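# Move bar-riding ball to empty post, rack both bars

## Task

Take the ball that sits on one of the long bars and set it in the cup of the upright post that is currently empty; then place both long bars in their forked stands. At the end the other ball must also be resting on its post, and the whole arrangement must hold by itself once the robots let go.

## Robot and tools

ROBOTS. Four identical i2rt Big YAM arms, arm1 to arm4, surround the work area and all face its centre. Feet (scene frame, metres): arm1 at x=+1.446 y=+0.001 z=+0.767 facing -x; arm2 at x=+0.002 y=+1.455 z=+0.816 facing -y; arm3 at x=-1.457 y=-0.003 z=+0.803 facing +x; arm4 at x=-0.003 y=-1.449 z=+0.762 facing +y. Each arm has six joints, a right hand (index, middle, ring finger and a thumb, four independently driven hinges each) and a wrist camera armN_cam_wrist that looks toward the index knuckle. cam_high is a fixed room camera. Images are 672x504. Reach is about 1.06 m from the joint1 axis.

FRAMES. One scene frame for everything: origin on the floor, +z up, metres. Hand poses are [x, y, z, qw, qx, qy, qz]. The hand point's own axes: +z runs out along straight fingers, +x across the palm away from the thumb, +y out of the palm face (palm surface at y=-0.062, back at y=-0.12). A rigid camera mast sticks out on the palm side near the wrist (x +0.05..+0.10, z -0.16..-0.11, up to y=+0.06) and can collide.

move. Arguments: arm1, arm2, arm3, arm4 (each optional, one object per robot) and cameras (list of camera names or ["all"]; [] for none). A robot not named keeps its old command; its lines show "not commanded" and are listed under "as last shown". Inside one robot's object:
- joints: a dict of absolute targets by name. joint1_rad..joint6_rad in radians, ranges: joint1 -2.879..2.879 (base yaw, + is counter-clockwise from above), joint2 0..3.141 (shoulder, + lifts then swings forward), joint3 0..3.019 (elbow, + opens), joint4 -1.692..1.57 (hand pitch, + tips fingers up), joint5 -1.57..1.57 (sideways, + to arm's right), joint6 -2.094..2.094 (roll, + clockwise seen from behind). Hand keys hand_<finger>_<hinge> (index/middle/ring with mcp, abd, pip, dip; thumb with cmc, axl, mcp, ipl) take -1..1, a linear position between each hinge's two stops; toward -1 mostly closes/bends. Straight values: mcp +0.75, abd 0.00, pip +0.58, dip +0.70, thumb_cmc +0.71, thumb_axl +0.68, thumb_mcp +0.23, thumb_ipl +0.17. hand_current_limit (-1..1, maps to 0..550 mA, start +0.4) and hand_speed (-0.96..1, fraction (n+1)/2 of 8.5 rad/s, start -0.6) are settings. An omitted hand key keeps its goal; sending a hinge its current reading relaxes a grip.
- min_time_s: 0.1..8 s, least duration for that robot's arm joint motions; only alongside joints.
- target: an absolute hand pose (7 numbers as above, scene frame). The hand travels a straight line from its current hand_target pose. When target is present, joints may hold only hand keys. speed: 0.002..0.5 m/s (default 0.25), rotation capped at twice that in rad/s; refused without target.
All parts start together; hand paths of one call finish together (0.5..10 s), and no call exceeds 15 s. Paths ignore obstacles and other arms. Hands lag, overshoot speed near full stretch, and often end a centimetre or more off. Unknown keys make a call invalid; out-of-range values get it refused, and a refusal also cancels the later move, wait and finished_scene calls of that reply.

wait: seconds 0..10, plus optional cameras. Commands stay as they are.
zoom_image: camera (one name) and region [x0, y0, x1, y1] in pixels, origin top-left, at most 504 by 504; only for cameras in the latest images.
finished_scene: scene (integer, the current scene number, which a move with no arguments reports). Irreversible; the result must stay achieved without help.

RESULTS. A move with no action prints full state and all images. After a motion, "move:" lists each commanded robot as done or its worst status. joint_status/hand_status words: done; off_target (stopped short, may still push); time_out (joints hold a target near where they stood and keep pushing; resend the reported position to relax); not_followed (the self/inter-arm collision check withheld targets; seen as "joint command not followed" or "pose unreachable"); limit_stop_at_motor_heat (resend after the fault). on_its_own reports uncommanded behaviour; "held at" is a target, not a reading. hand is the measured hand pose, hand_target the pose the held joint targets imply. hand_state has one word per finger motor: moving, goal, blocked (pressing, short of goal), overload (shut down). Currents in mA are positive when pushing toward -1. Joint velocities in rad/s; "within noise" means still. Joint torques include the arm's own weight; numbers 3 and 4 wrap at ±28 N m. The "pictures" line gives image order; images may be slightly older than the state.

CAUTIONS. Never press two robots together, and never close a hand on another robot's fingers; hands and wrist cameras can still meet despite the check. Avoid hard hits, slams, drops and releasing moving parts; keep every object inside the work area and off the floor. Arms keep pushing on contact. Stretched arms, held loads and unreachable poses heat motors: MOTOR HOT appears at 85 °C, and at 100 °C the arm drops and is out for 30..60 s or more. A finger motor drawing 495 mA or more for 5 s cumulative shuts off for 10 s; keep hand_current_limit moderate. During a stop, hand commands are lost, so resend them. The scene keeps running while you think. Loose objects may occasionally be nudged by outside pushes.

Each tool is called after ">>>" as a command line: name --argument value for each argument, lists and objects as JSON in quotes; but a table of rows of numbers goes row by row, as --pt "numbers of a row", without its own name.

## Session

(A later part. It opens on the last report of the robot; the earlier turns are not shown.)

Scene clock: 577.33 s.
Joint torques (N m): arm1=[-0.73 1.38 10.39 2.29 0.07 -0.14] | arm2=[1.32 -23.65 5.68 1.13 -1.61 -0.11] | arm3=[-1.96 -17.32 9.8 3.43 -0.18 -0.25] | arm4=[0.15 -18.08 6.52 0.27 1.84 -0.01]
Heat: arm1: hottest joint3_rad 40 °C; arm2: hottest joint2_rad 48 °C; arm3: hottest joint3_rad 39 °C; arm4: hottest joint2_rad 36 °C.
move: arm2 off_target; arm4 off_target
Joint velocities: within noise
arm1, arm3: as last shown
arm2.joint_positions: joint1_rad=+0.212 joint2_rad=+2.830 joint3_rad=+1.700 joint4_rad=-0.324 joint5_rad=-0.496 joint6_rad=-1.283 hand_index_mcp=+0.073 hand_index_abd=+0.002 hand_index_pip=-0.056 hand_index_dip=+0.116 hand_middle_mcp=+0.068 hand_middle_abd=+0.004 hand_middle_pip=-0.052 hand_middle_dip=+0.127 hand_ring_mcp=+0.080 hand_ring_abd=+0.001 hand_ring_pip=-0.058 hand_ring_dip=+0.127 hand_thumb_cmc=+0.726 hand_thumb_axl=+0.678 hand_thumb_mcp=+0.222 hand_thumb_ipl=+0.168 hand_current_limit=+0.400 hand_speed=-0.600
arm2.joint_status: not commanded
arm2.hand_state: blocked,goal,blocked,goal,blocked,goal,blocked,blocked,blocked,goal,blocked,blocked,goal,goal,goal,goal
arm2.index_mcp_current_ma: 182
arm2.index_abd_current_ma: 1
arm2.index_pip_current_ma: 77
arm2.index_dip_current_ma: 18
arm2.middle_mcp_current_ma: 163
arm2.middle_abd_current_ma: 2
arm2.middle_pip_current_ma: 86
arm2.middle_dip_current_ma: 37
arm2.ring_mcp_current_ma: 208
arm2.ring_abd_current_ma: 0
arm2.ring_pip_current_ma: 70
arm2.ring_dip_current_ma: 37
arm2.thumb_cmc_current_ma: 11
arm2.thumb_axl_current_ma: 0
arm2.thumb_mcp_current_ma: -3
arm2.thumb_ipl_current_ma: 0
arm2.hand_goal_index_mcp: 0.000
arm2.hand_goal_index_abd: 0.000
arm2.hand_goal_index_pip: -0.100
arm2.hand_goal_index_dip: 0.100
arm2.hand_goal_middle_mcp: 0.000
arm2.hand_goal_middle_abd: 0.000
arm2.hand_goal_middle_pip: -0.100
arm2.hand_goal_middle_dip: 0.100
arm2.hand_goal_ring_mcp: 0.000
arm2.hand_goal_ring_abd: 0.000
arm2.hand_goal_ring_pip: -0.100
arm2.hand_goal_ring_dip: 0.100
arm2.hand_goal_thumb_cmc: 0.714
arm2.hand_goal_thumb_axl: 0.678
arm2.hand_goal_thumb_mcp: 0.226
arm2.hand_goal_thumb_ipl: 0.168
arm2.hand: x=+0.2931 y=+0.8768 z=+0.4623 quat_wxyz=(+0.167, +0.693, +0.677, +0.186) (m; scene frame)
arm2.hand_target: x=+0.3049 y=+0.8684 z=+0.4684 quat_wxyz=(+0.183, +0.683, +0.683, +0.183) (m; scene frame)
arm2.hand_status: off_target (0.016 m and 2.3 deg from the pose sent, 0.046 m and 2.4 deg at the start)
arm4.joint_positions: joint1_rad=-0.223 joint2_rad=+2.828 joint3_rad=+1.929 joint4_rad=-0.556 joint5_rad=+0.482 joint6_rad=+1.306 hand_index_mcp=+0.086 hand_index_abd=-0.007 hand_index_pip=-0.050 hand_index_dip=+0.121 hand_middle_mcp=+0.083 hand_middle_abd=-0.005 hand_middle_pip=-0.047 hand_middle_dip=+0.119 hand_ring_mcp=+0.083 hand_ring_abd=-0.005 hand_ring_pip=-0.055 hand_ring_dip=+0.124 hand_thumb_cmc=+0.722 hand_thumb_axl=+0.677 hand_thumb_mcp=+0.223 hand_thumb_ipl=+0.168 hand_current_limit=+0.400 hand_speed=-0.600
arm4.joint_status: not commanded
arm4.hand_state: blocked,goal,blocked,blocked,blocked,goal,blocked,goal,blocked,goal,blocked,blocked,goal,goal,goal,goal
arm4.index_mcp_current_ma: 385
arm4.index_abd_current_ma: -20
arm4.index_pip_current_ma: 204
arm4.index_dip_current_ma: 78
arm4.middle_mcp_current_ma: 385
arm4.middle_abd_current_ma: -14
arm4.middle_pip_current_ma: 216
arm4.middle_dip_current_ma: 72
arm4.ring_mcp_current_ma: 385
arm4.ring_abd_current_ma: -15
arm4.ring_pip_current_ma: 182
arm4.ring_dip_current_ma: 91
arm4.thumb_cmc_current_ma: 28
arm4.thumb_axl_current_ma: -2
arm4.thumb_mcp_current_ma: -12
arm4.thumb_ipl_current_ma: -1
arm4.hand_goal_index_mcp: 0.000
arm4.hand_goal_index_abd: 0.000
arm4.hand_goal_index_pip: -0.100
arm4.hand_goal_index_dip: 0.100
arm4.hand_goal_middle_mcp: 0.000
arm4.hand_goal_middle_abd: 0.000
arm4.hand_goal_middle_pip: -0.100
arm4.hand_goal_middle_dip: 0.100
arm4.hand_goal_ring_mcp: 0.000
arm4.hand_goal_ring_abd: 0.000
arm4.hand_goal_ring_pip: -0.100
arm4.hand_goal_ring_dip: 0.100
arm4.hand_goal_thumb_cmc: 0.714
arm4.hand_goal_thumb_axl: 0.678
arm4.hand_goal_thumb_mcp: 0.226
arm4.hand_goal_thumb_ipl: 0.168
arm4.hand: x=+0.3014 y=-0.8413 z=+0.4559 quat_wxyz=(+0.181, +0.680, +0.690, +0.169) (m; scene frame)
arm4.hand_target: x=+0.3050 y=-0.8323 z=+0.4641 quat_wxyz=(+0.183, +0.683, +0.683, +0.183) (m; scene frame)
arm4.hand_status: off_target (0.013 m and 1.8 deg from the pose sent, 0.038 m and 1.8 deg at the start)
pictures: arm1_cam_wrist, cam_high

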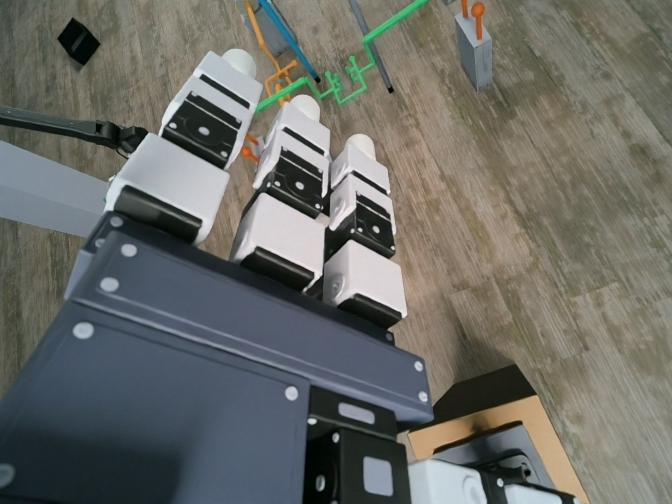

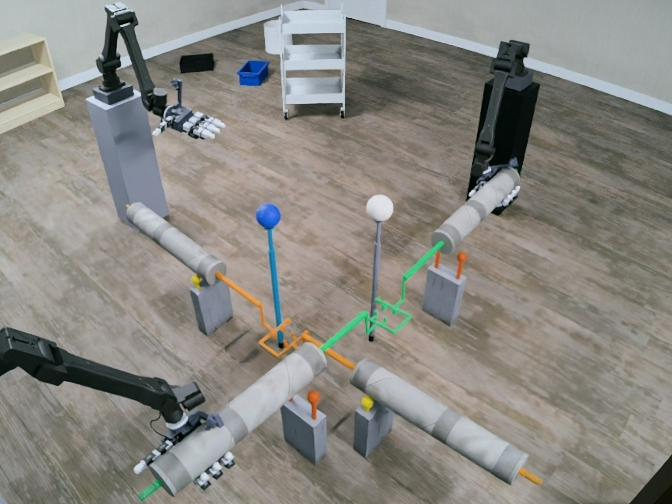

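>>> move --arm2 '{"target": [0.303, 0.870, 0.425, 0.183, 0.683, 0.683, 0.183], "speed": 0.04}' --arm4 '{"target": [0.301, -0.830, 0.425, 0.183, 0.683, 0.683, 0.183], "speed": 0.04}' --cameras '["cam_high"]'

>>> zoom_image --camera "cam_high" --region '[250, 220, 480, 400]'

>>> zoom_image --camera "cam_high" --region '[240, 320, 380, 480]'

Scene clock: 583.63 s.
Joint torques (N m): arm1=[-0.79 1.55 10.44 2.35 0.07 -0.14] | arm2=[1.14 -23.41 5.6 1.14 -1.62 -0.16] | arm3=[-1.96 -17.32 9.81 3.44 -0.18 -0.25] | arm4=[0.26 -17.96 6.56 0.24 1.85 -0.01]
Heat: arm1: hottest joint3_rad 40 °C; arm2: hottest joint2_rad 47 °C; arm3: hottest joint3_rad 39 °C; arm4: hottest joint2_rad 36 °C.
move: arm2 off_target; arm4 off_target
Joint velocities: within noise
arm1: as last shown
arm2.joint_positions: joint1_rad=+0.212 joint2_rad=+2.932 joint3_rad=+1.792 joint4_rad=-0.311 joint5_rad=-0.496 joint6_rad=-1.281 hand_index_mcp=+0.073 hand_index_abd=+0.002 hand_index_pip=-0.056 hand_index_dip=+0.116 hand_middle_mcp=+0.068 hand_middle_abd=+0.005 hand_middle_pip=-0.052 hand_middle_dip=+0.127 hand_ring_mcp=+0.080 hand_ring_abd=+0.001 hand_ring_pip=-0.058 hand_ring_dip=+0.127 hand_thumb_cmc=+0.726 hand_thumb_axl=+0.678 hand_thumb_mcp=+0.222 hand_thumb_ipl=+0.168 hand_current_limit=+0.400 hand_speed=-0.600
arm2.joint_status: not commanded
arm2.hand_state: blocked,goal,blocked,goal,blocked,goal,blocked,blocked,blocked,goal,blocked,blocked,goal,goal,goal,goal
arm2.index_mcp_current_ma: 182
arm2.index_abd_current_ma: 1
arm2.index_pip_current_ma: 77
arm2.index_dip_current_ma: 18
arm2.middle_mcp_current_ma: 163
arm2.middle_abd_current_ma: 2
arm2.middle_pip_current_ma: 86
arm2.middle_dip_current_ma: 37
arm2.ring_mcp_current_ma: 208
arm2.ring_abd_current_ma: 0
arm2.ring_pip_current_ma: 70
arm2.ring_dip_current_ma: 37
arm2.thumb_cmc_current_ma: 11
arm2.thumb_axl_current_ma: 0
arm2.thumb_mcp_current_ma: -3
arm2.thumb_ipl_current_ma: 0
arm2.hand_goal_index_mcp: 0.000
arm2.hand_goal_index_abd: 0.000
arm2.hand_goal_index_pip: -0.100
arm2.hand_goal_index_dip: 0.100
arm2.hand_goal_middle_mcp: 0.000
arm2.hand_goal_middle_abd: 0.000
arm2.hand_goal_middle_pip: -0.100
arm2.hand_goal_middle_dip: 0.100
arm2.hand_goal_ring_mcp: 0.000
arm2.hand_goal_ring_abd: 0.000
arm2.hand_goal_ring_pip: -0.100
arm2.hand_goal_ring_dip: 0.100
arm2.hand_goal_thumb_cmc: 0.714
arm2.hand_goal_thumb_axl: 0.678
arm2.hand_goal_thumb_mcp: 0.226
arm2.hand_goal_thumb_ipl: 0.168
arm2.hand: x=+0.2933 y=+0.8772 z=+0.4215 quat_wxyz=(+0.168, +0.693, +0.676, +0.185) (m; scene frame)
arm2.hand_target: x=+0.3030 y=+0.8703 z=+0.4253 quat_wxyz=(+0.183, +0.683, +0.683, +0.183) (m; scene frame)
arm2.hand_status: off_target (0.013 m and 2.2 deg from the pose sent, 0.039 m and 2.3 deg at the start)
arm3.joint_positions: joint1_rad=-0.097 joint2_rad=+2.180 joint3_rad=+1.003 joint4_rad=+0.922 joint5_rad=-0.438 joint6_rad=-0.061 hand_index_mcp=+0.764 hand_index_abd=+0.002 hand_index_pip=+0.577 hand_index_dip=+0.696 hand_middle_mcp=+0.762 hand_middle_abd=+0.002 hand_middle_pip=+0.577 hand_middle_dip=+0.696 hand_ring_mcp=+0.761 hand_ring_abd=+0.002 hand_ring_pip=+0.577 hand_ring_dip=+0.696 hand_thumb_cmc=+0.722 hand_thumb_axl=+0.677 hand_thumb_mcp=+0.226 hand_thumb_ipl=+0.168 hand_current_limit=+0.400 hand_speed=-0.600
arm3.joint_status: not commanded
arm3.hand_state: goal,goal,goal,goal,goal,goal,goal,goal,goal,goal,goal,goal,goal,goal,goal,goal
arm3.index_mcp_current_ma: 35
arm3.index_abd_current_ma: 4
arm3.index_pip_current_ma: 2
arm3.index_dip_current_ma: 0
arm3.middle_mcp_current_ma: 29
arm3.middle_abd_current_ma: 4
arm3.middle_pip_current_ma: 2
arm3.middle_dip_current_ma: 0
arm3.ring_mcp_current_ma: 26
arm3.ring_abd_current_ma: 4
arm3.ring_pip_current_ma: 2
arm3.ring_dip_current_ma: 0
arm3.thumb_cmc_current_ma: 27
arm3.thumb_axl_current_ma: -2
arm3.thumb_mcp_current_ma: -1
arm3.thumb_ipl_current_ma: -1
arm3.hand_goal_index_mcp: 0.754
arm3.hand_goal_index_abd: 0.000
arm3.hand_goal_index_pip: 0.576
arm3.hand_goal_index_dip: 0.696
arm3.hand_goal_middle_mcp: 0.754
arm3.hand_goal_middle_abd: 0.000
arm3.hand_goal_middle_pip: 0.576
arm3.hand_goal_middle_dip: 0.696
arm3.hand_goal_ring_mcp: 0.754
arm3.hand_goal_ring_abd: 0.000
arm3.hand_goal_ring_pip: 0.576
arm3.hand_goal_ring_dip: 0.696
arm3.hand_goal_thumb_cmc: 0.714
arm3.hand_goal_thumb_axl: 0.678
arm3.hand_goal_thumb_mcp: 0.226
arm3.hand_goal_thumb_ipl: 0.168
arm3.hand: x=-0.7620 y=+0.0045 z=+0.8830 quat_wxyz=(+0.341, +0.452, +0.637, +0.522) (m; scene frame)
arm3.hand_target: x=-0.7511 y=-0.0001 z=+0.9000 quat_wxyz=(+0.364, +0.434, +0.631, +0.530) (m; scene frame)
arm3.hand_status: not commanded
arm4.joint_positions: joint1_rad=-0.217 joint2_rad=+2.924 joint3_rad=+2.021 joint4_rad=-0.554 joint5_rad=+0.483 joint6_rad=+1.314 hand_index_mcp=+0.084 hand_index_abd=-0.007 hand_index_pip=-0.050 hand_index_dip=+0.121 hand_middle_mcp=+0.083 hand_middle_abd=-0.005 hand_middle_pip=-0.047 hand_middle_dip=+0.119 hand_ring_mcp=+0.083 hand_ring_abd=-0.005 hand_ring_pip=-0.055 hand_ring_dip=+0.124 hand_thumb_cmc=+0.722 hand_thumb_axl=+0.677 hand_thumb_mcp=+0.223 hand_thumb_ipl=+0.168 hand_current_limit=+0.400 hand_speed=-0.600
arm4.joint_status: not commanded
arm4.hand_state: blocked,goal,blocked,blocked,blocked,goal,blocked,goal,blocked,goal,blocked,blocked,goal,goal,goal,goal
arm4.index_mcp_current_ma: 385
arm4.index_abd_current_ma: -20
arm4.index_pip_current_ma: 204
arm4.index_dip_current_ma: 78
arm4.middle_mcp_current_ma: 381
arm4.middle_abd_current_ma: -14
arm4.middle_pip_current_ma: 216
arm4.middle_dip_current_ma: 72
arm4.ring_mcp_current_ma: 385
arm4.ring_abd_current_ma: -15
arm4.ring_pip_current_ma: 182
arm4.ring_dip_current_ma: 91
arm4.thumb_cmc_current_ma: 28
arm4.thumb_axl_current_ma: -2
arm4.thumb_mcp_current_ma: -12
arm4.thumb_ipl_current_ma: -1
arm4.hand_goal_index_mcp: 0.000
arm4.hand_goal_index_abd: 0.000
arm4.hand_goal_index_pip: -0.100
arm4.hand_goal_index_dip: 0.100
arm4.hand_goal_middle_mcp: 0.000
arm4.hand_goal_middle_abd: 0.000
arm4.hand_goal_middle_pip: -0.100
arm4.hand_goal_middle_dip: 0.100
arm4.hand_goal_ring_mcp: 0.000
arm4.hand_goal_ring_abd: 0.000
arm4.hand_goal_ring_pip: -0.100
arm4.hand_goal_ring_dip: 0.100
arm4.hand_goal_thumb_cmc: 0.714
arm4.hand_goal_thumb_axl: 0.678
arm4.hand_goal_thumb_mcp: 0.226
arm4.hand_goal_thumb_ipl: 0.168
arm4.hand: x=+0.2981 y=-0.8391 z=+0.4180 quat_wxyz=(+0.181, +0.681, +0.689, +0.170) (m; scene frame)
arm4.hand_target: x=+0.3009 y=-0.8300 z=+0.4253 quat_wxyz=(+0.183, +0.683, +0.683, +0.183) (m; scene frame)
arm4.hand_status: off_target (0.012 m and 1.7 deg from the pose sent, 0.033 m and 1.8 deg at the start)
pictures: cam_high

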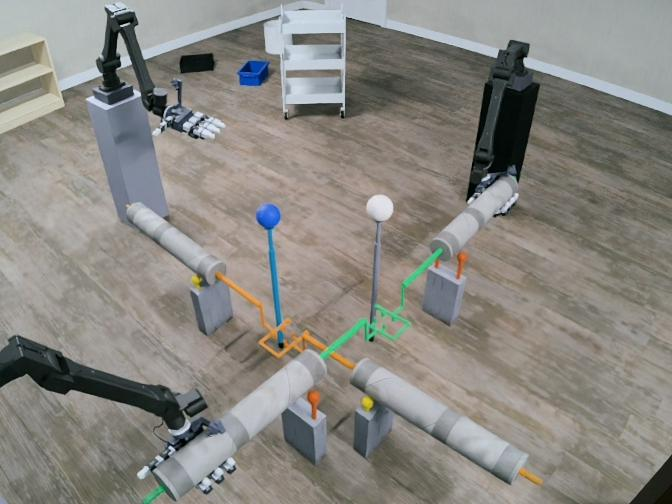

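Scaled by 2.191.

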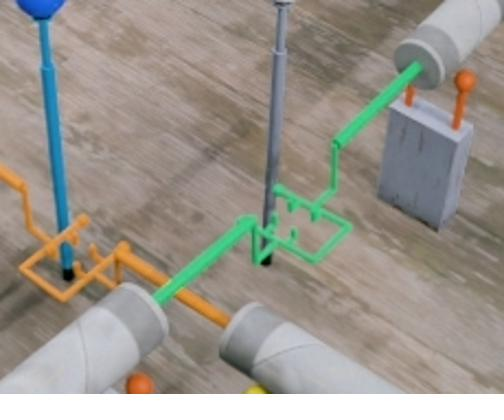

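Scaled by 3.150.

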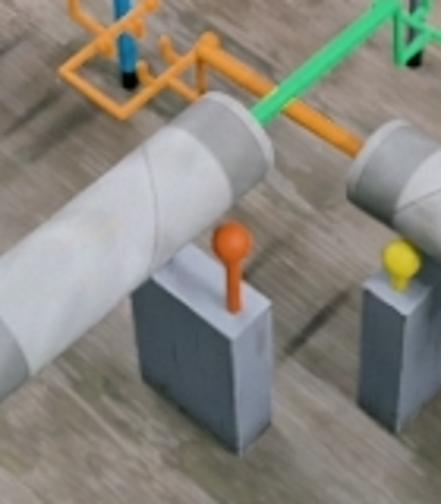

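>>> move --arm2 '{"target": [0.305, 0.870, 0.403, 0.183, 0.683, 0.683, 0.183], "speed": 0.03}' --arm4 '{"target": [0.302, -0.830, 0.405, 0.183, 0.683, 0.683, 0.183], "speed": 0.03}' --cameras '["cam_high"]'

>>> zoom_image --camera "cam_high" --region '[250, 220, 480, 400]'

>>> zoom_image --camera "cam_high" --region '[240, 320, 380, 480]'

Scene clock: 589.93 s.
Joint torques (N m): arm1=[-0.62 1.67 10.43 2.29 0.05 -0.13] | arm2=[0.56 -21.95 6.74 1.2 -1.09 -0.21] | arm3=[-1.96 -17.26 9.8 3.43 -0.18 -0.26] | arm4=[0.15 -16.85 7.19 0.28 1.18 -0.02]
Heat: arm1: hottest joint3_rad 40 °C; arm2: hottest joint2_rad 47 °C; arm3: hottest joint3_rad 39 °C; arm4: hottest joint2_rad 36 °C.
move: arm2 off_target; arm4 done
Joint velocities: within noise
arm1, arm3: as last shown
arm2.joint_positions: joint1_rad=+0.222 joint2_rad=+2.972 joint3_rad=+1.836 joint4_rad=-0.311 joint5_rad=-0.507 joint6_rad=-1.271 hand_index_mcp=+0.073 hand_index_abd=+0.006 hand_index_pip=-0.056 hand_index_dip=+0.116 hand_middle_mcp=+0.068 hand_middle_abd=+0.008 hand_middle_pip=-0.052 hand_middle_dip=+0.127 hand_ring_mcp=+0.079 hand_ring_abd=+0.005 hand_ring_pip=-0.058 hand_ring_dip=+0.129 hand_thumb_cmc=+0.726 hand_thumb_axl=+0.678 hand_thumb_mcp=+0.222 hand_thumb_ipl=+0.168 hand_current_limit=+0.400 hand_speed=-0.600
arm2.joint_status: not commanded
arm2.hand_state: blocked,goal,blocked,goal,blocked,goal,blocked,blocked,blocked,goal,blocked,blocked,goal,goal,goal,goal
arm2.index_mcp_current_ma: 181
arm2.index_abd_current_ma: 3
arm2.index_pip_current_ma: 77
arm2.index_dip_current_ma: 18
arm2.middle_mcp_current_ma: 163
arm2.middle_abd_current_ma: 5
arm2.middle_pip_current_ma: 86
arm2.middle_dip_current_ma: 37
arm2.ring_mcp_current_ma: 203
arm2.ring_abd_current_ma: 2
arm2.ring_pip_current_ma: 70
arm2.ring_dip_current_ma: 42
arm2.thumb_cmc_current_ma: 11
arm2.thumb_axl_current_ma: 0
arm2.thumb_mcp_current_ma: -3
arm2.thumb_ipl_current_ma: 0
arm2.hand_goal_index_mcp: 0.000
arm2.hand_goal_index_abd: 0.000
arm2.hand_goal_index_pip: -0.100
arm2.hand_goal_index_dip: 0.100
arm2.hand_goal_middle_mcp: 0.000
arm2.hand_goal_middle_abd: 0.000
arm2.hand_goal_middle_pip: -0.100
arm2.hand_goal_middle_dip: 0.100
arm2.hand_goal_ring_mcp: 0.000
arm2.hand_goal_ring_abd: 0.000
arm2.hand_goal_ring_pip: -0.100
arm2.hand_goal_ring_dip: 0.100
arm2.hand_goal_thumb_cmc: 0.714
arm2.hand_goal_thumb_axl: 0.678
arm2.hand_goal_thumb_mcp: 0.226
arm2.hand_goal_thumb_ipl: 0.168
arm2.hand: x=+0.3004 y=+0.8772 z=+0.4086 quat_wxyz=(+0.170, +0.692, +0.676, +0.190) (m; scene frame)
arm2.hand_target: x=+0.3048 y=+0.8704 z=+0.4034 quat_wxyz=(+0.183, +0.683, +0.683, +0.183) (m; scene frame)
arm2.hand_status: off_target (0.010 m and 2.1 deg from the pose sent, 0.023 m and 2.2 deg at the start)
arm4.joint_positions: joint1_rad=-0.218 joint2_rad=+2.959 joint3_rad=+2.065 joint4_rad=-0.554 joint5_rad=+0.498 joint6_rad=+1.314 hand_index_mcp=+0.084 hand_index_abd=-0.005 hand_index_pip=-0.050 hand_index_dip=+0.121 hand_middle_mcp=+0.082 hand_middle_abd=-0.003 hand_middle_pip=-0.047 hand_middle_dip=+0.119 hand_ring_mcp=+0.083 hand_ring_abd=-0.003 hand_ring_pip=-0.055 hand_ring_dip=+0.124 hand_thumb_cmc=+0.722 hand_thumb_axl=+0.677 hand_thumb_mcp=+0.223 hand_thumb_ipl=+0.168 hand_current_limit=+0.400 hand_speed=-0.600
arm4.joint_status: not commanded
arm4.hand_state: blocked,goal,blocked,blocked,blocked,goal,blocked,goal,blocked,goal,blocked,blocked,goal,goal,goal,goal
arm4.index_mcp_current_ma: 385
arm4.index_abd_current_ma: -14
arm4.index_pip_current_ma: 204
arm4.index_dip_current_ma: 78
arm4.middle_mcp_current_ma: 379
arm4.middle_abd_current_ma: -7
arm4.middle_pip_current_ma: 216
arm4.middle_dip_current_ma: 72
arm4.ring_mcp_current_ma: 385
arm4.ring_abd_current_ma: -9
arm4.ring_pip_current_ma: 182
arm4.ring_dip_current_ma: 91
arm4.thumb_cmc_current_ma: 28
arm4.thumb_axl_current_ma: -2
arm4.thumb_mcp_current_ma: -12
arm4.thumb_ipl_current_ma: -1
arm4.hand_goal_index_mcp: 0.000
arm4.hand_goal_index_abd: 0.000
arm4.hand_goal_index_pip: -0.100
arm4.hand_goal_index_dip: 0.100
arm4.hand_goal_middle_mcp: 0.000
arm4.hand_goal_middle_abd: 0.000
arm4.hand_goal_middle_pip: -0.100
arm4.hand_goal_middle_dip: 0.100
arm4.hand_goal_ring_mcp: 0.000
arm4.hand_goal_ring_abd: 0.000
arm4.hand_goal_ring_pip: -0.100
arm4.hand_goal_ring_dip: 0.100
arm4.hand_goal_thumb_cmc: 0.714
arm4.hand_goal_thumb_axl: 0.678
arm4.hand_goal_thumb_mcp: 0.226
arm4.hand_goal_thumb_ipl: 0.168
arm4.hand: x=+0.3011 y=-0.8350 z=+0.4095 quat_wxyz=(+0.184, +0.680, +0.687, +0.177) (m; scene frame)
arm4.hand_target: x=+0.3020 y=-0.8301 z=+0.4053 quat_wxyz=(+0.183, +0.683, +0.683, +0.183) (m; scene frame)
arm4.hand_status: done (0.007 m and 0.8 deg from the pose sent, 0.016 m and 1.7 deg at the start)
pictures: cam_high

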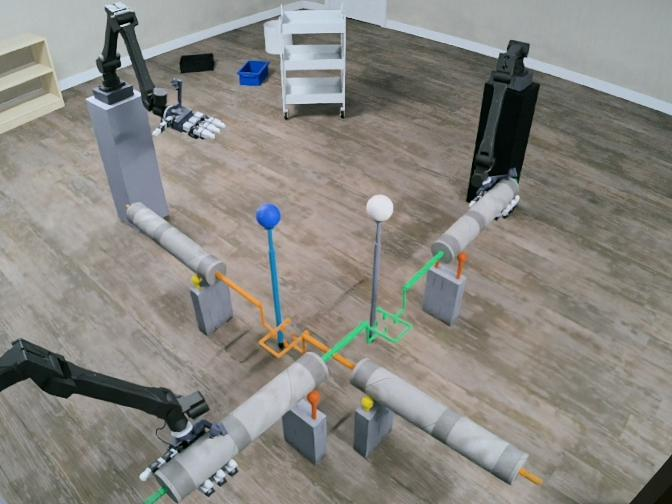

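Scaled by 2.191.

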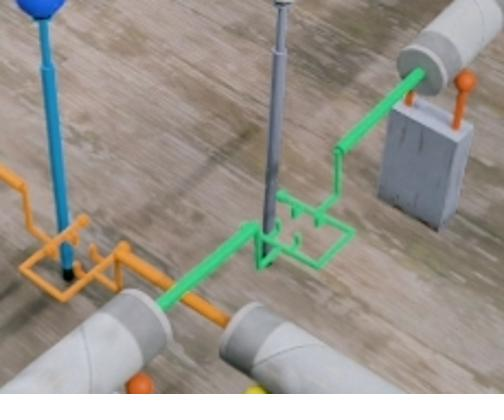

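Scaled by 3.150.

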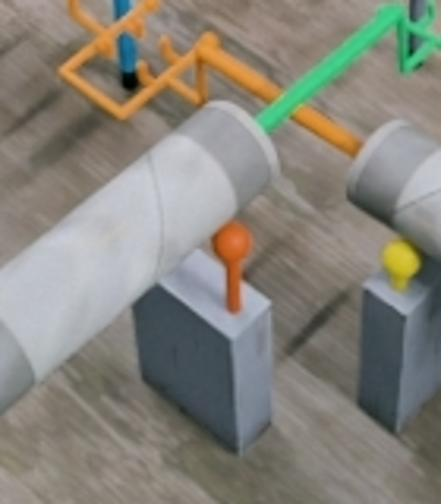

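>>> move --arm2 '{"joints": {"hand_index_mcp": 0.75, "hand_middle_mcp": 0.75, "hand_ring_mcp": 0.75, "hand_index_pip": 0.576, "hand_middle_pip": 0.576, "hand_ring_pip": 0.576, "hand_index_dip": 0.696, "hand_middle_dip": 0.696, "hand_ring_dip": 0.696}}' --arm4 '{"joints": {"hand_index_mcp": 0.75, "hand_middle_mcp": 0.75, "hand_ring_mcp": 0.75, "hand_index_pip": 0.576, "hand_middle_pip": 0.576, "hand_ring_pip": 0.576, "hand_index_dip": 0.696, "hand_middle_dip": 0.696, "hand_ring_dip": 0.696}}'

>>> move --arm2 '{"target": [0.210, 0.87, 0.350, 0.183, 0.683, 0.683, 0.183], "speed": 0.08}' --arm4 '{"target": [0.210, -0.83, 0.353, 0.183, 0.683, 0.683, 0.183], "speed": 0.08}' --cameras '["cam_high"]'

>>> zoom_image --camera "cam_high" --region '[250, 180, 480, 400]'

>>> zoom_image --camera "cam_high" --region '[120, 344, 340, 504]'

Scene clock: 599.83 s.
Joint torques (N m): arm1=[-0.5 1.49 10.43 2.36 0.07 -0.15] | arm2=[0.56 -22.01 6.2 1.17 -1 -0.18] | arm3=[-1.96 -17.26 9.8 3.41 -0.18 -0.25] | arm4=[0.15 -16.85 6.83 0.27 0.91 -0.04]
Heat: arm1: hottest joint3_rad 40 °C; arm2: hottest joint2_rad 46 °C; arm3: hottest joint3_rad 39 °C; arm4: hottest joint2_rad 36 °C.
move: arm2 done; arm4 done
Joint velocities: within noise
arm1, arm3: as last shown
arm2.joint_positions: joint1_rad=+0.222 joint2_rad=+2.973 joint3_rad=+1.843 joint4_rad=-0.311 joint5_rad=-0.506 joint6_rad=-1.273 hand_index_mcp=+0.752 hand_index_abd=+0.003 hand_index_pip=+0.575 hand_index_dip=+0.694 hand_middle_mcp=+0.751 hand_middle_abd=+0.004 hand_middle_pip=+0.575 hand_middle_dip=+0.693 hand_ring_mcp=+0.752 hand_ring_abd=+0.004 hand_ring_pip=+0.575 hand_ring_dip=+0.693 hand_thumb_cmc=+0.726 hand_thumb_axl=+0.678 hand_thumb_mcp=+0.222 hand_thumb_ipl=+0.168 hand_current_limit=+0.400 hand_speed=-0.600
arm2.joint_status: all done
arm2.hand_state: goal,goal,goal,goal,goal,goal,goal,goal,goal,goal,goal,goal,goal,goal,goal,goal
arm2.index_mcp_current_ma: 1
arm2.index_abd_current_ma: 1
arm2.index_pip_current_ma: 0
arm2.index_dip_current_ma: -1
arm2.middle_mcp_current_ma: 1
arm2.middle_abd_current_ma: 1
arm2.middle_pip_current_ma: 0
arm2.middle_dip_current_ma: -1
arm2.ring_mcp_current_ma: 1
arm2.ring_abd_current_ma: 1
arm2.ring_pip_current_ma: 0
arm2.ring_dip_current_ma: -1
arm2.thumb_cmc_current_ma: 11
arm2.thumb_axl_current_ma: 0
arm2.thumb_mcp_current_ma: -3
arm2.thumb_ipl_current_ma: 0
arm2.hand_goal_index_mcp: 0.750
arm2.hand_goal_index_abd: 0.000
arm2.hand_goal_index_pip: 0.576
arm2.hand_goal_index_dip: 0.696
arm2.hand_goal_middle_mcp: 0.750
arm2.hand_goal_middle_abd: 0.000
arm2.hand_goal_middle_pip: 0.576
arm2.hand_goal_middle_dip: 0.696
arm2.hand_goal_ring_mcp: 0.750
arm2.hand_goal_ring_abd: 0.000
arm2.hand_goal_ring_pip: 0.576
arm2.hand_goal_ring_dip: 0.696
arm2.hand_goal_thumb_cmc: 0.714
arm2.hand_goal_thumb_axl: 0.678
arm2.hand_goal_thumb_mcp: 0.226
arm2.hand_goal_thumb_ipl: 0.168
arm2.hand: x=+0.3013 y=+0.8738 z=+0.4099 quat_wxyz=(+0.173, +0.690, +0.677, +0.188) (m; scene frame)
arm2.hand_target: x=+0.3049 y=+0.8705 z=+0.4034 quat_wxyz=(+0.183, +0.683, +0.683, +0.183) (m; scene frame)
arm2.hand_status: not commanded
arm4.joint_positions: joint1_rad=-0.218 joint2_rad=+2.959 joint3_rad=+2.070 joint4_rad=-0.554 joint5_rad=+0.501 joint6_rad=+1.315 hand_index_mcp=+0.752 hand_index_abd=-0.003 hand_index_pip=+0.575 hand_index_dip=+0.694 hand_middle_mcp=+0.752 hand_middle_abd=-0.003 hand_middle_pip=+0.575 hand_middle_dip=+0.694 hand_ring_mcp=+0.752 hand_ring_abd=-0.003 hand_ring_pip=+0.575 hand_ring_dip=+0.693 hand_thumb_cmc=+0.722 hand_thumb_axl=+0.677 hand_thumb_mcp=+0.223 hand_thumb_ipl=+0.168 hand_current_limit=+0.400 hand_speed=-0.600
arm4.joint_status: all done
arm4.hand_state: goal,goal,goal,goal,goal,goal,goal,goal,goal,goal,goal,goal,goal,goal,goal,goal
arm4.index_mcp_current_ma: 5
arm4.index_abd_current_ma: -7
arm4.index_pip_current_ma: -3
arm4.index_dip_current_ma: -7
arm4.middle_mcp_current_ma: 5
arm4.middle_abd_current_ma: -7
arm4.middle_pip_current_ma: -4
arm4.middle_dip_current_ma: -7
arm4.ring_mcp_current_ma: 5
arm4.ring_abd_current_ma: -8
arm4.ring_pip_current_ma: -3
arm4.ring_dip_current_ma: -8
arm4.thumb_cmc_current_ma: 28
arm4.thumb_axl_current_ma: -2
arm4.thumb_mcp_current_ma: -12
arm4.thumb_ipl_current_ma: -1
arm4.hand_goal_index_mcp: 0.750
arm4.hand_goal_index_abd: 0.000
arm4.hand_goal_index_pip: 0.576
arm4.hand_goal_index_dip: 0.696
arm4.hand_goal_middle_mcp: 0.750
arm4.hand_goal_middle_abd: 0.000
arm4.hand_goal_middle_pip: 0.576
arm4.hand_goal_middle_dip: 0.696
arm4.hand_goal_ring_mcp: 0.750
arm4.hand_goal_ring_abd: 0.000
arm4.hand_goal_ring_pip: 0.576
arm4.hand_goal_ring_dip: 0.696
arm4.hand_goal_thumb_cmc: 0.714
arm4.hand_goal_thumb_axl: 0.678
arm4.hand_goal_thumb_mcp: 0.226
arm4.hand_goal_thumb_ipl: 0.168
arm4.hand: x=+0.3018 y=-0.8332 z=+0.4110 quat_wxyz=(+0.184, +0.681, +0.686, +0.180) (m; scene frame)
arm4.hand_target: x=+0.3020 y=-0.8302 z=+0.4052 quat_wxyz=(+0.183, +0.683, +0.683, +0.183) (m; scene frame)
arm4.hand_status: not commanded
pictures: none

Scene clock: 601.80 s.
Joint torques (N m): arm1=[-0.62 1.44 10.43 2.35 0.08 -0.14] | arm2=[-0.03 -21.6 5.89 -0.13 -0.92 -0.15] | arm3=[-1.96 -17.26 9.83 3.41 -0.18 -0.25] | arm4=[0.38 -16.67 6.58 -0.14 0.95 -0.03]
Heat: arm1: hottest joint3_rad 40 °C; arm2: hottest joint2_rad 46 °C; arm3: hottest joint3_rad 39 °C; arm4: hottest joint2_rad 36 °C.
move: arm2 done; arm4 done
Joint velocities: within noise
arm1, arm3: as last shown
arm2.joint_positions: joint1_rad=+0.064 joint2_rad=+3.100 joint3_rad=+1.958 joint4_rad=-0.357 joint5_rad=-0.520 joint6_rad=-1.456 hand_index_mcp=+0.752 hand_index_abd=+0.003 hand_index_pip=+0.575 hand_index_dip=+0.694 hand_middle_mcp=+0.752 hand_middle_abd=+0.003 hand_middle_pip=+0.575 hand_middle_dip=+0.693 hand_ring_mcp=+0.752 hand_ring_abd=+0.003 hand_ring_pip=+0.575 hand_ring_dip=+0.693 hand_thumb_cmc=+0.726 hand_thumb_axl=+0.678 hand_thumb_mcp=+0.222 hand_thumb_ipl=+0.168 hand_current_limit=+0.400 hand_speed=-0.600
arm2.joint_status: not commanded
arm2.hand_state: goal,goal,goal,goal,goal,goal,goal,goal,goal,goal,goal,goal,goal,goal,goal,goal
arm2.index_mcp_current_ma: 1
arm2.index_abd_current_ma: 1
arm2.index_pip_current_ma: 0
arm2.index_dip_current_ma: -1
arm2.middle_mcp_current_ma: 1
arm2.middle_abd_current_ma: 1
arm2.middle_pip_current_ma: 0
arm2.middle_dip_current_ma: -1
arm2.ring_mcp_current_ma: 1
arm2.ring_abd_current_ma: 1
arm2.ring_pip_current_ma: 0
arm2.ring_dip_current_ma: -1
arm2.thumb_cmc_current_ma: 11
arm2.thumb_axl_current_ma: 0
arm2.thumb_mcp_current_ma: -3
arm2.thumb_ipl_current_ma: 0
arm2.hand_goal_index_mcp: 0.750
arm2.hand_goal_index_abd: 0.000
arm2.hand_goal_index_pip: 0.576
arm2.hand_goal_index_dip: 0.696
arm2.hand_goal_middle_mcp: 0.750
arm2.hand_goal_middle_abd: 0.000
arm2.hand_goal_middle_pip: 0.576
arm2.hand_goal_middle_dip: 0.696
arm2.hand_goal_ring_mcp: 0.750
arm2.hand_goal_ring_abd: 0.000
arm2.hand_goal_ring_pip: 0.576
arm2.hand_goal_ring_dip: 0.696
arm2.hand_goal_thumb_cmc: 0.714
arm2.hand_goal_thumb_axl: 0.678
arm2.hand_goal_thumb_mcp: 0.226
arm2.hand_goal_thumb_ipl: 0.168
arm2.hand: x=+0.2103 y=+0.8685 z=+0.3599 quat_wxyz=(+0.184, +0.686, +0.680, +0.179) (m; scene frame)
arm2.hand_target: x=+0.2098 y=+0.8706 z=+0.3507 quat_wxyz=(+0.182, +0.685, +0.682, +0.180) (m; scene frame)
arm2.hand_status: done (0.010 m and 0.7 deg from the pose sent, 0.109 m and 1.6 deg at the start; a joint's target at an end of its range on 19 of 59 steps)
arm4.joint_positions: joint1_rad=-0.079 joint2_rad=+3.087 joint3_rad=+2.184 joint4_rad=-0.615 joint5_rad=+0.513 joint6_rad=+1.473 hand_index_mcp=+0.752 hand_index_abd=-0.003 hand_index_pip=+0.575 hand_index_dip=+0.694 hand_middle_mcp=+0.752 hand_middle_abd=-0.003 hand_middle_pip=+0.575 hand_middle_dip=+0.694 hand_ring_mcp=+0.752 hand_ring_abd=-0.003 hand_ring_pip=+0.575 hand_ring_dip=+0.693 hand_thumb_cmc=+0.722 hand_thumb_axl=+0.677 hand_thumb_mcp=+0.223 hand_thumb_ipl=+0.168 hand_current_limit=+0.400 hand_speed=-0.600
arm4.joint_status: not commanded
arm4.hand_state: goal,goal,goal,goal,goal,goal,goal,goal,goal,goal,goal,goal,goal,goal,goal,goal
arm4.index_mcp_current_ma: 5
arm4.index_abd_current_ma: -7
arm4.index_pip_current_ma: -3
arm4.index_dip_current_ma: -7
arm4.middle_mcp_current_ma: 6
arm4.middle_abd_current_ma: -7
arm4.middle_pip_current_ma: -4
arm4.middle_dip_current_ma: -7
arm4.ring_mcp_current_ma: 6
arm4.ring_abd_current_ma: -7
arm4.ring_pip_current_ma: -3
arm4.ring_dip_current_ma: -8
arm4.thumb_cmc_current_ma: 28
arm4.thumb_axl_current_ma: -2
arm4.thumb_mcp_current_ma: -12
arm4.thumb_ipl_current_ma: -1
arm4.hand_goal_index_mcp: 0.750
arm4.hand_goal_index_abd: 0.000
arm4.hand_goal_index_pip: 0.576
arm4.hand_goal_index_dip: 0.696
arm4.hand_goal_middle_mcp: 0.750
arm4.hand_goal_middle_abd: 0.000
arm4.hand_goal_middle_pip: 0.576
arm4.hand_goal_middle_dip: 0.696
arm4.hand_goal_ring_mcp: 0.750
arm4.hand_goal_ring_abd: 0.000
arm4.hand_goal_ring_pip: 0.576
arm4.hand_goal_ring_dip: 0.696
arm4.hand_goal_thumb_cmc: 0.714
arm4.hand_goal_thumb_axl: 0.678
arm4.hand_goal_thumb_mcp: 0.226
arm4.hand_goal_thumb_ipl: 0.168
arm4.hand: x=+0.2113 y=-0.8321 z=+0.3579 quat_wxyz=(+0.183, +0.681, +0.685, +0.181) (m; scene frame)
arm4.hand_target: x=+0.2100 y=-0.8302 z=+0.3532 quat_wxyz=(+0.183, +0.683, +0.683, +0.183) (m; scene frame)
arm4.hand_status: done (0.006 m and 0.4 deg from the pose sent, 0.109 m and 0.6 deg at the start)
pictures: cam_high

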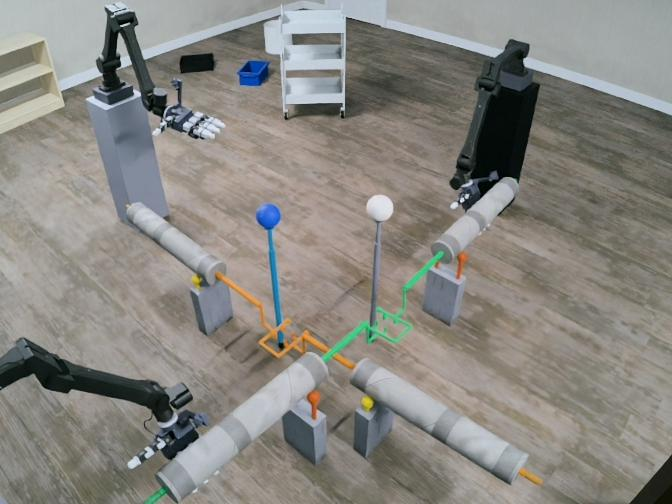

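Scaled by 2.191.

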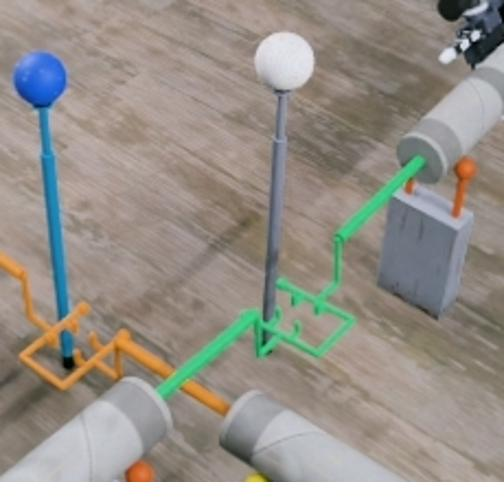

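Scaled by 2.291.

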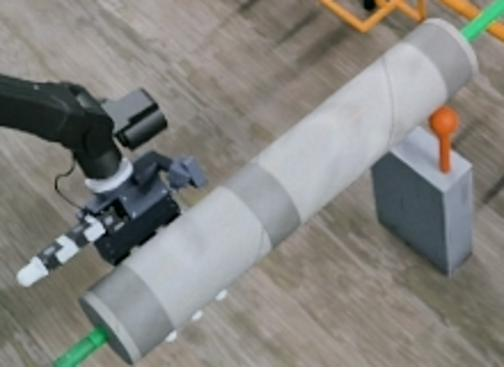

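>>> finished_scene --scene 1

The scene is finished: the task was done.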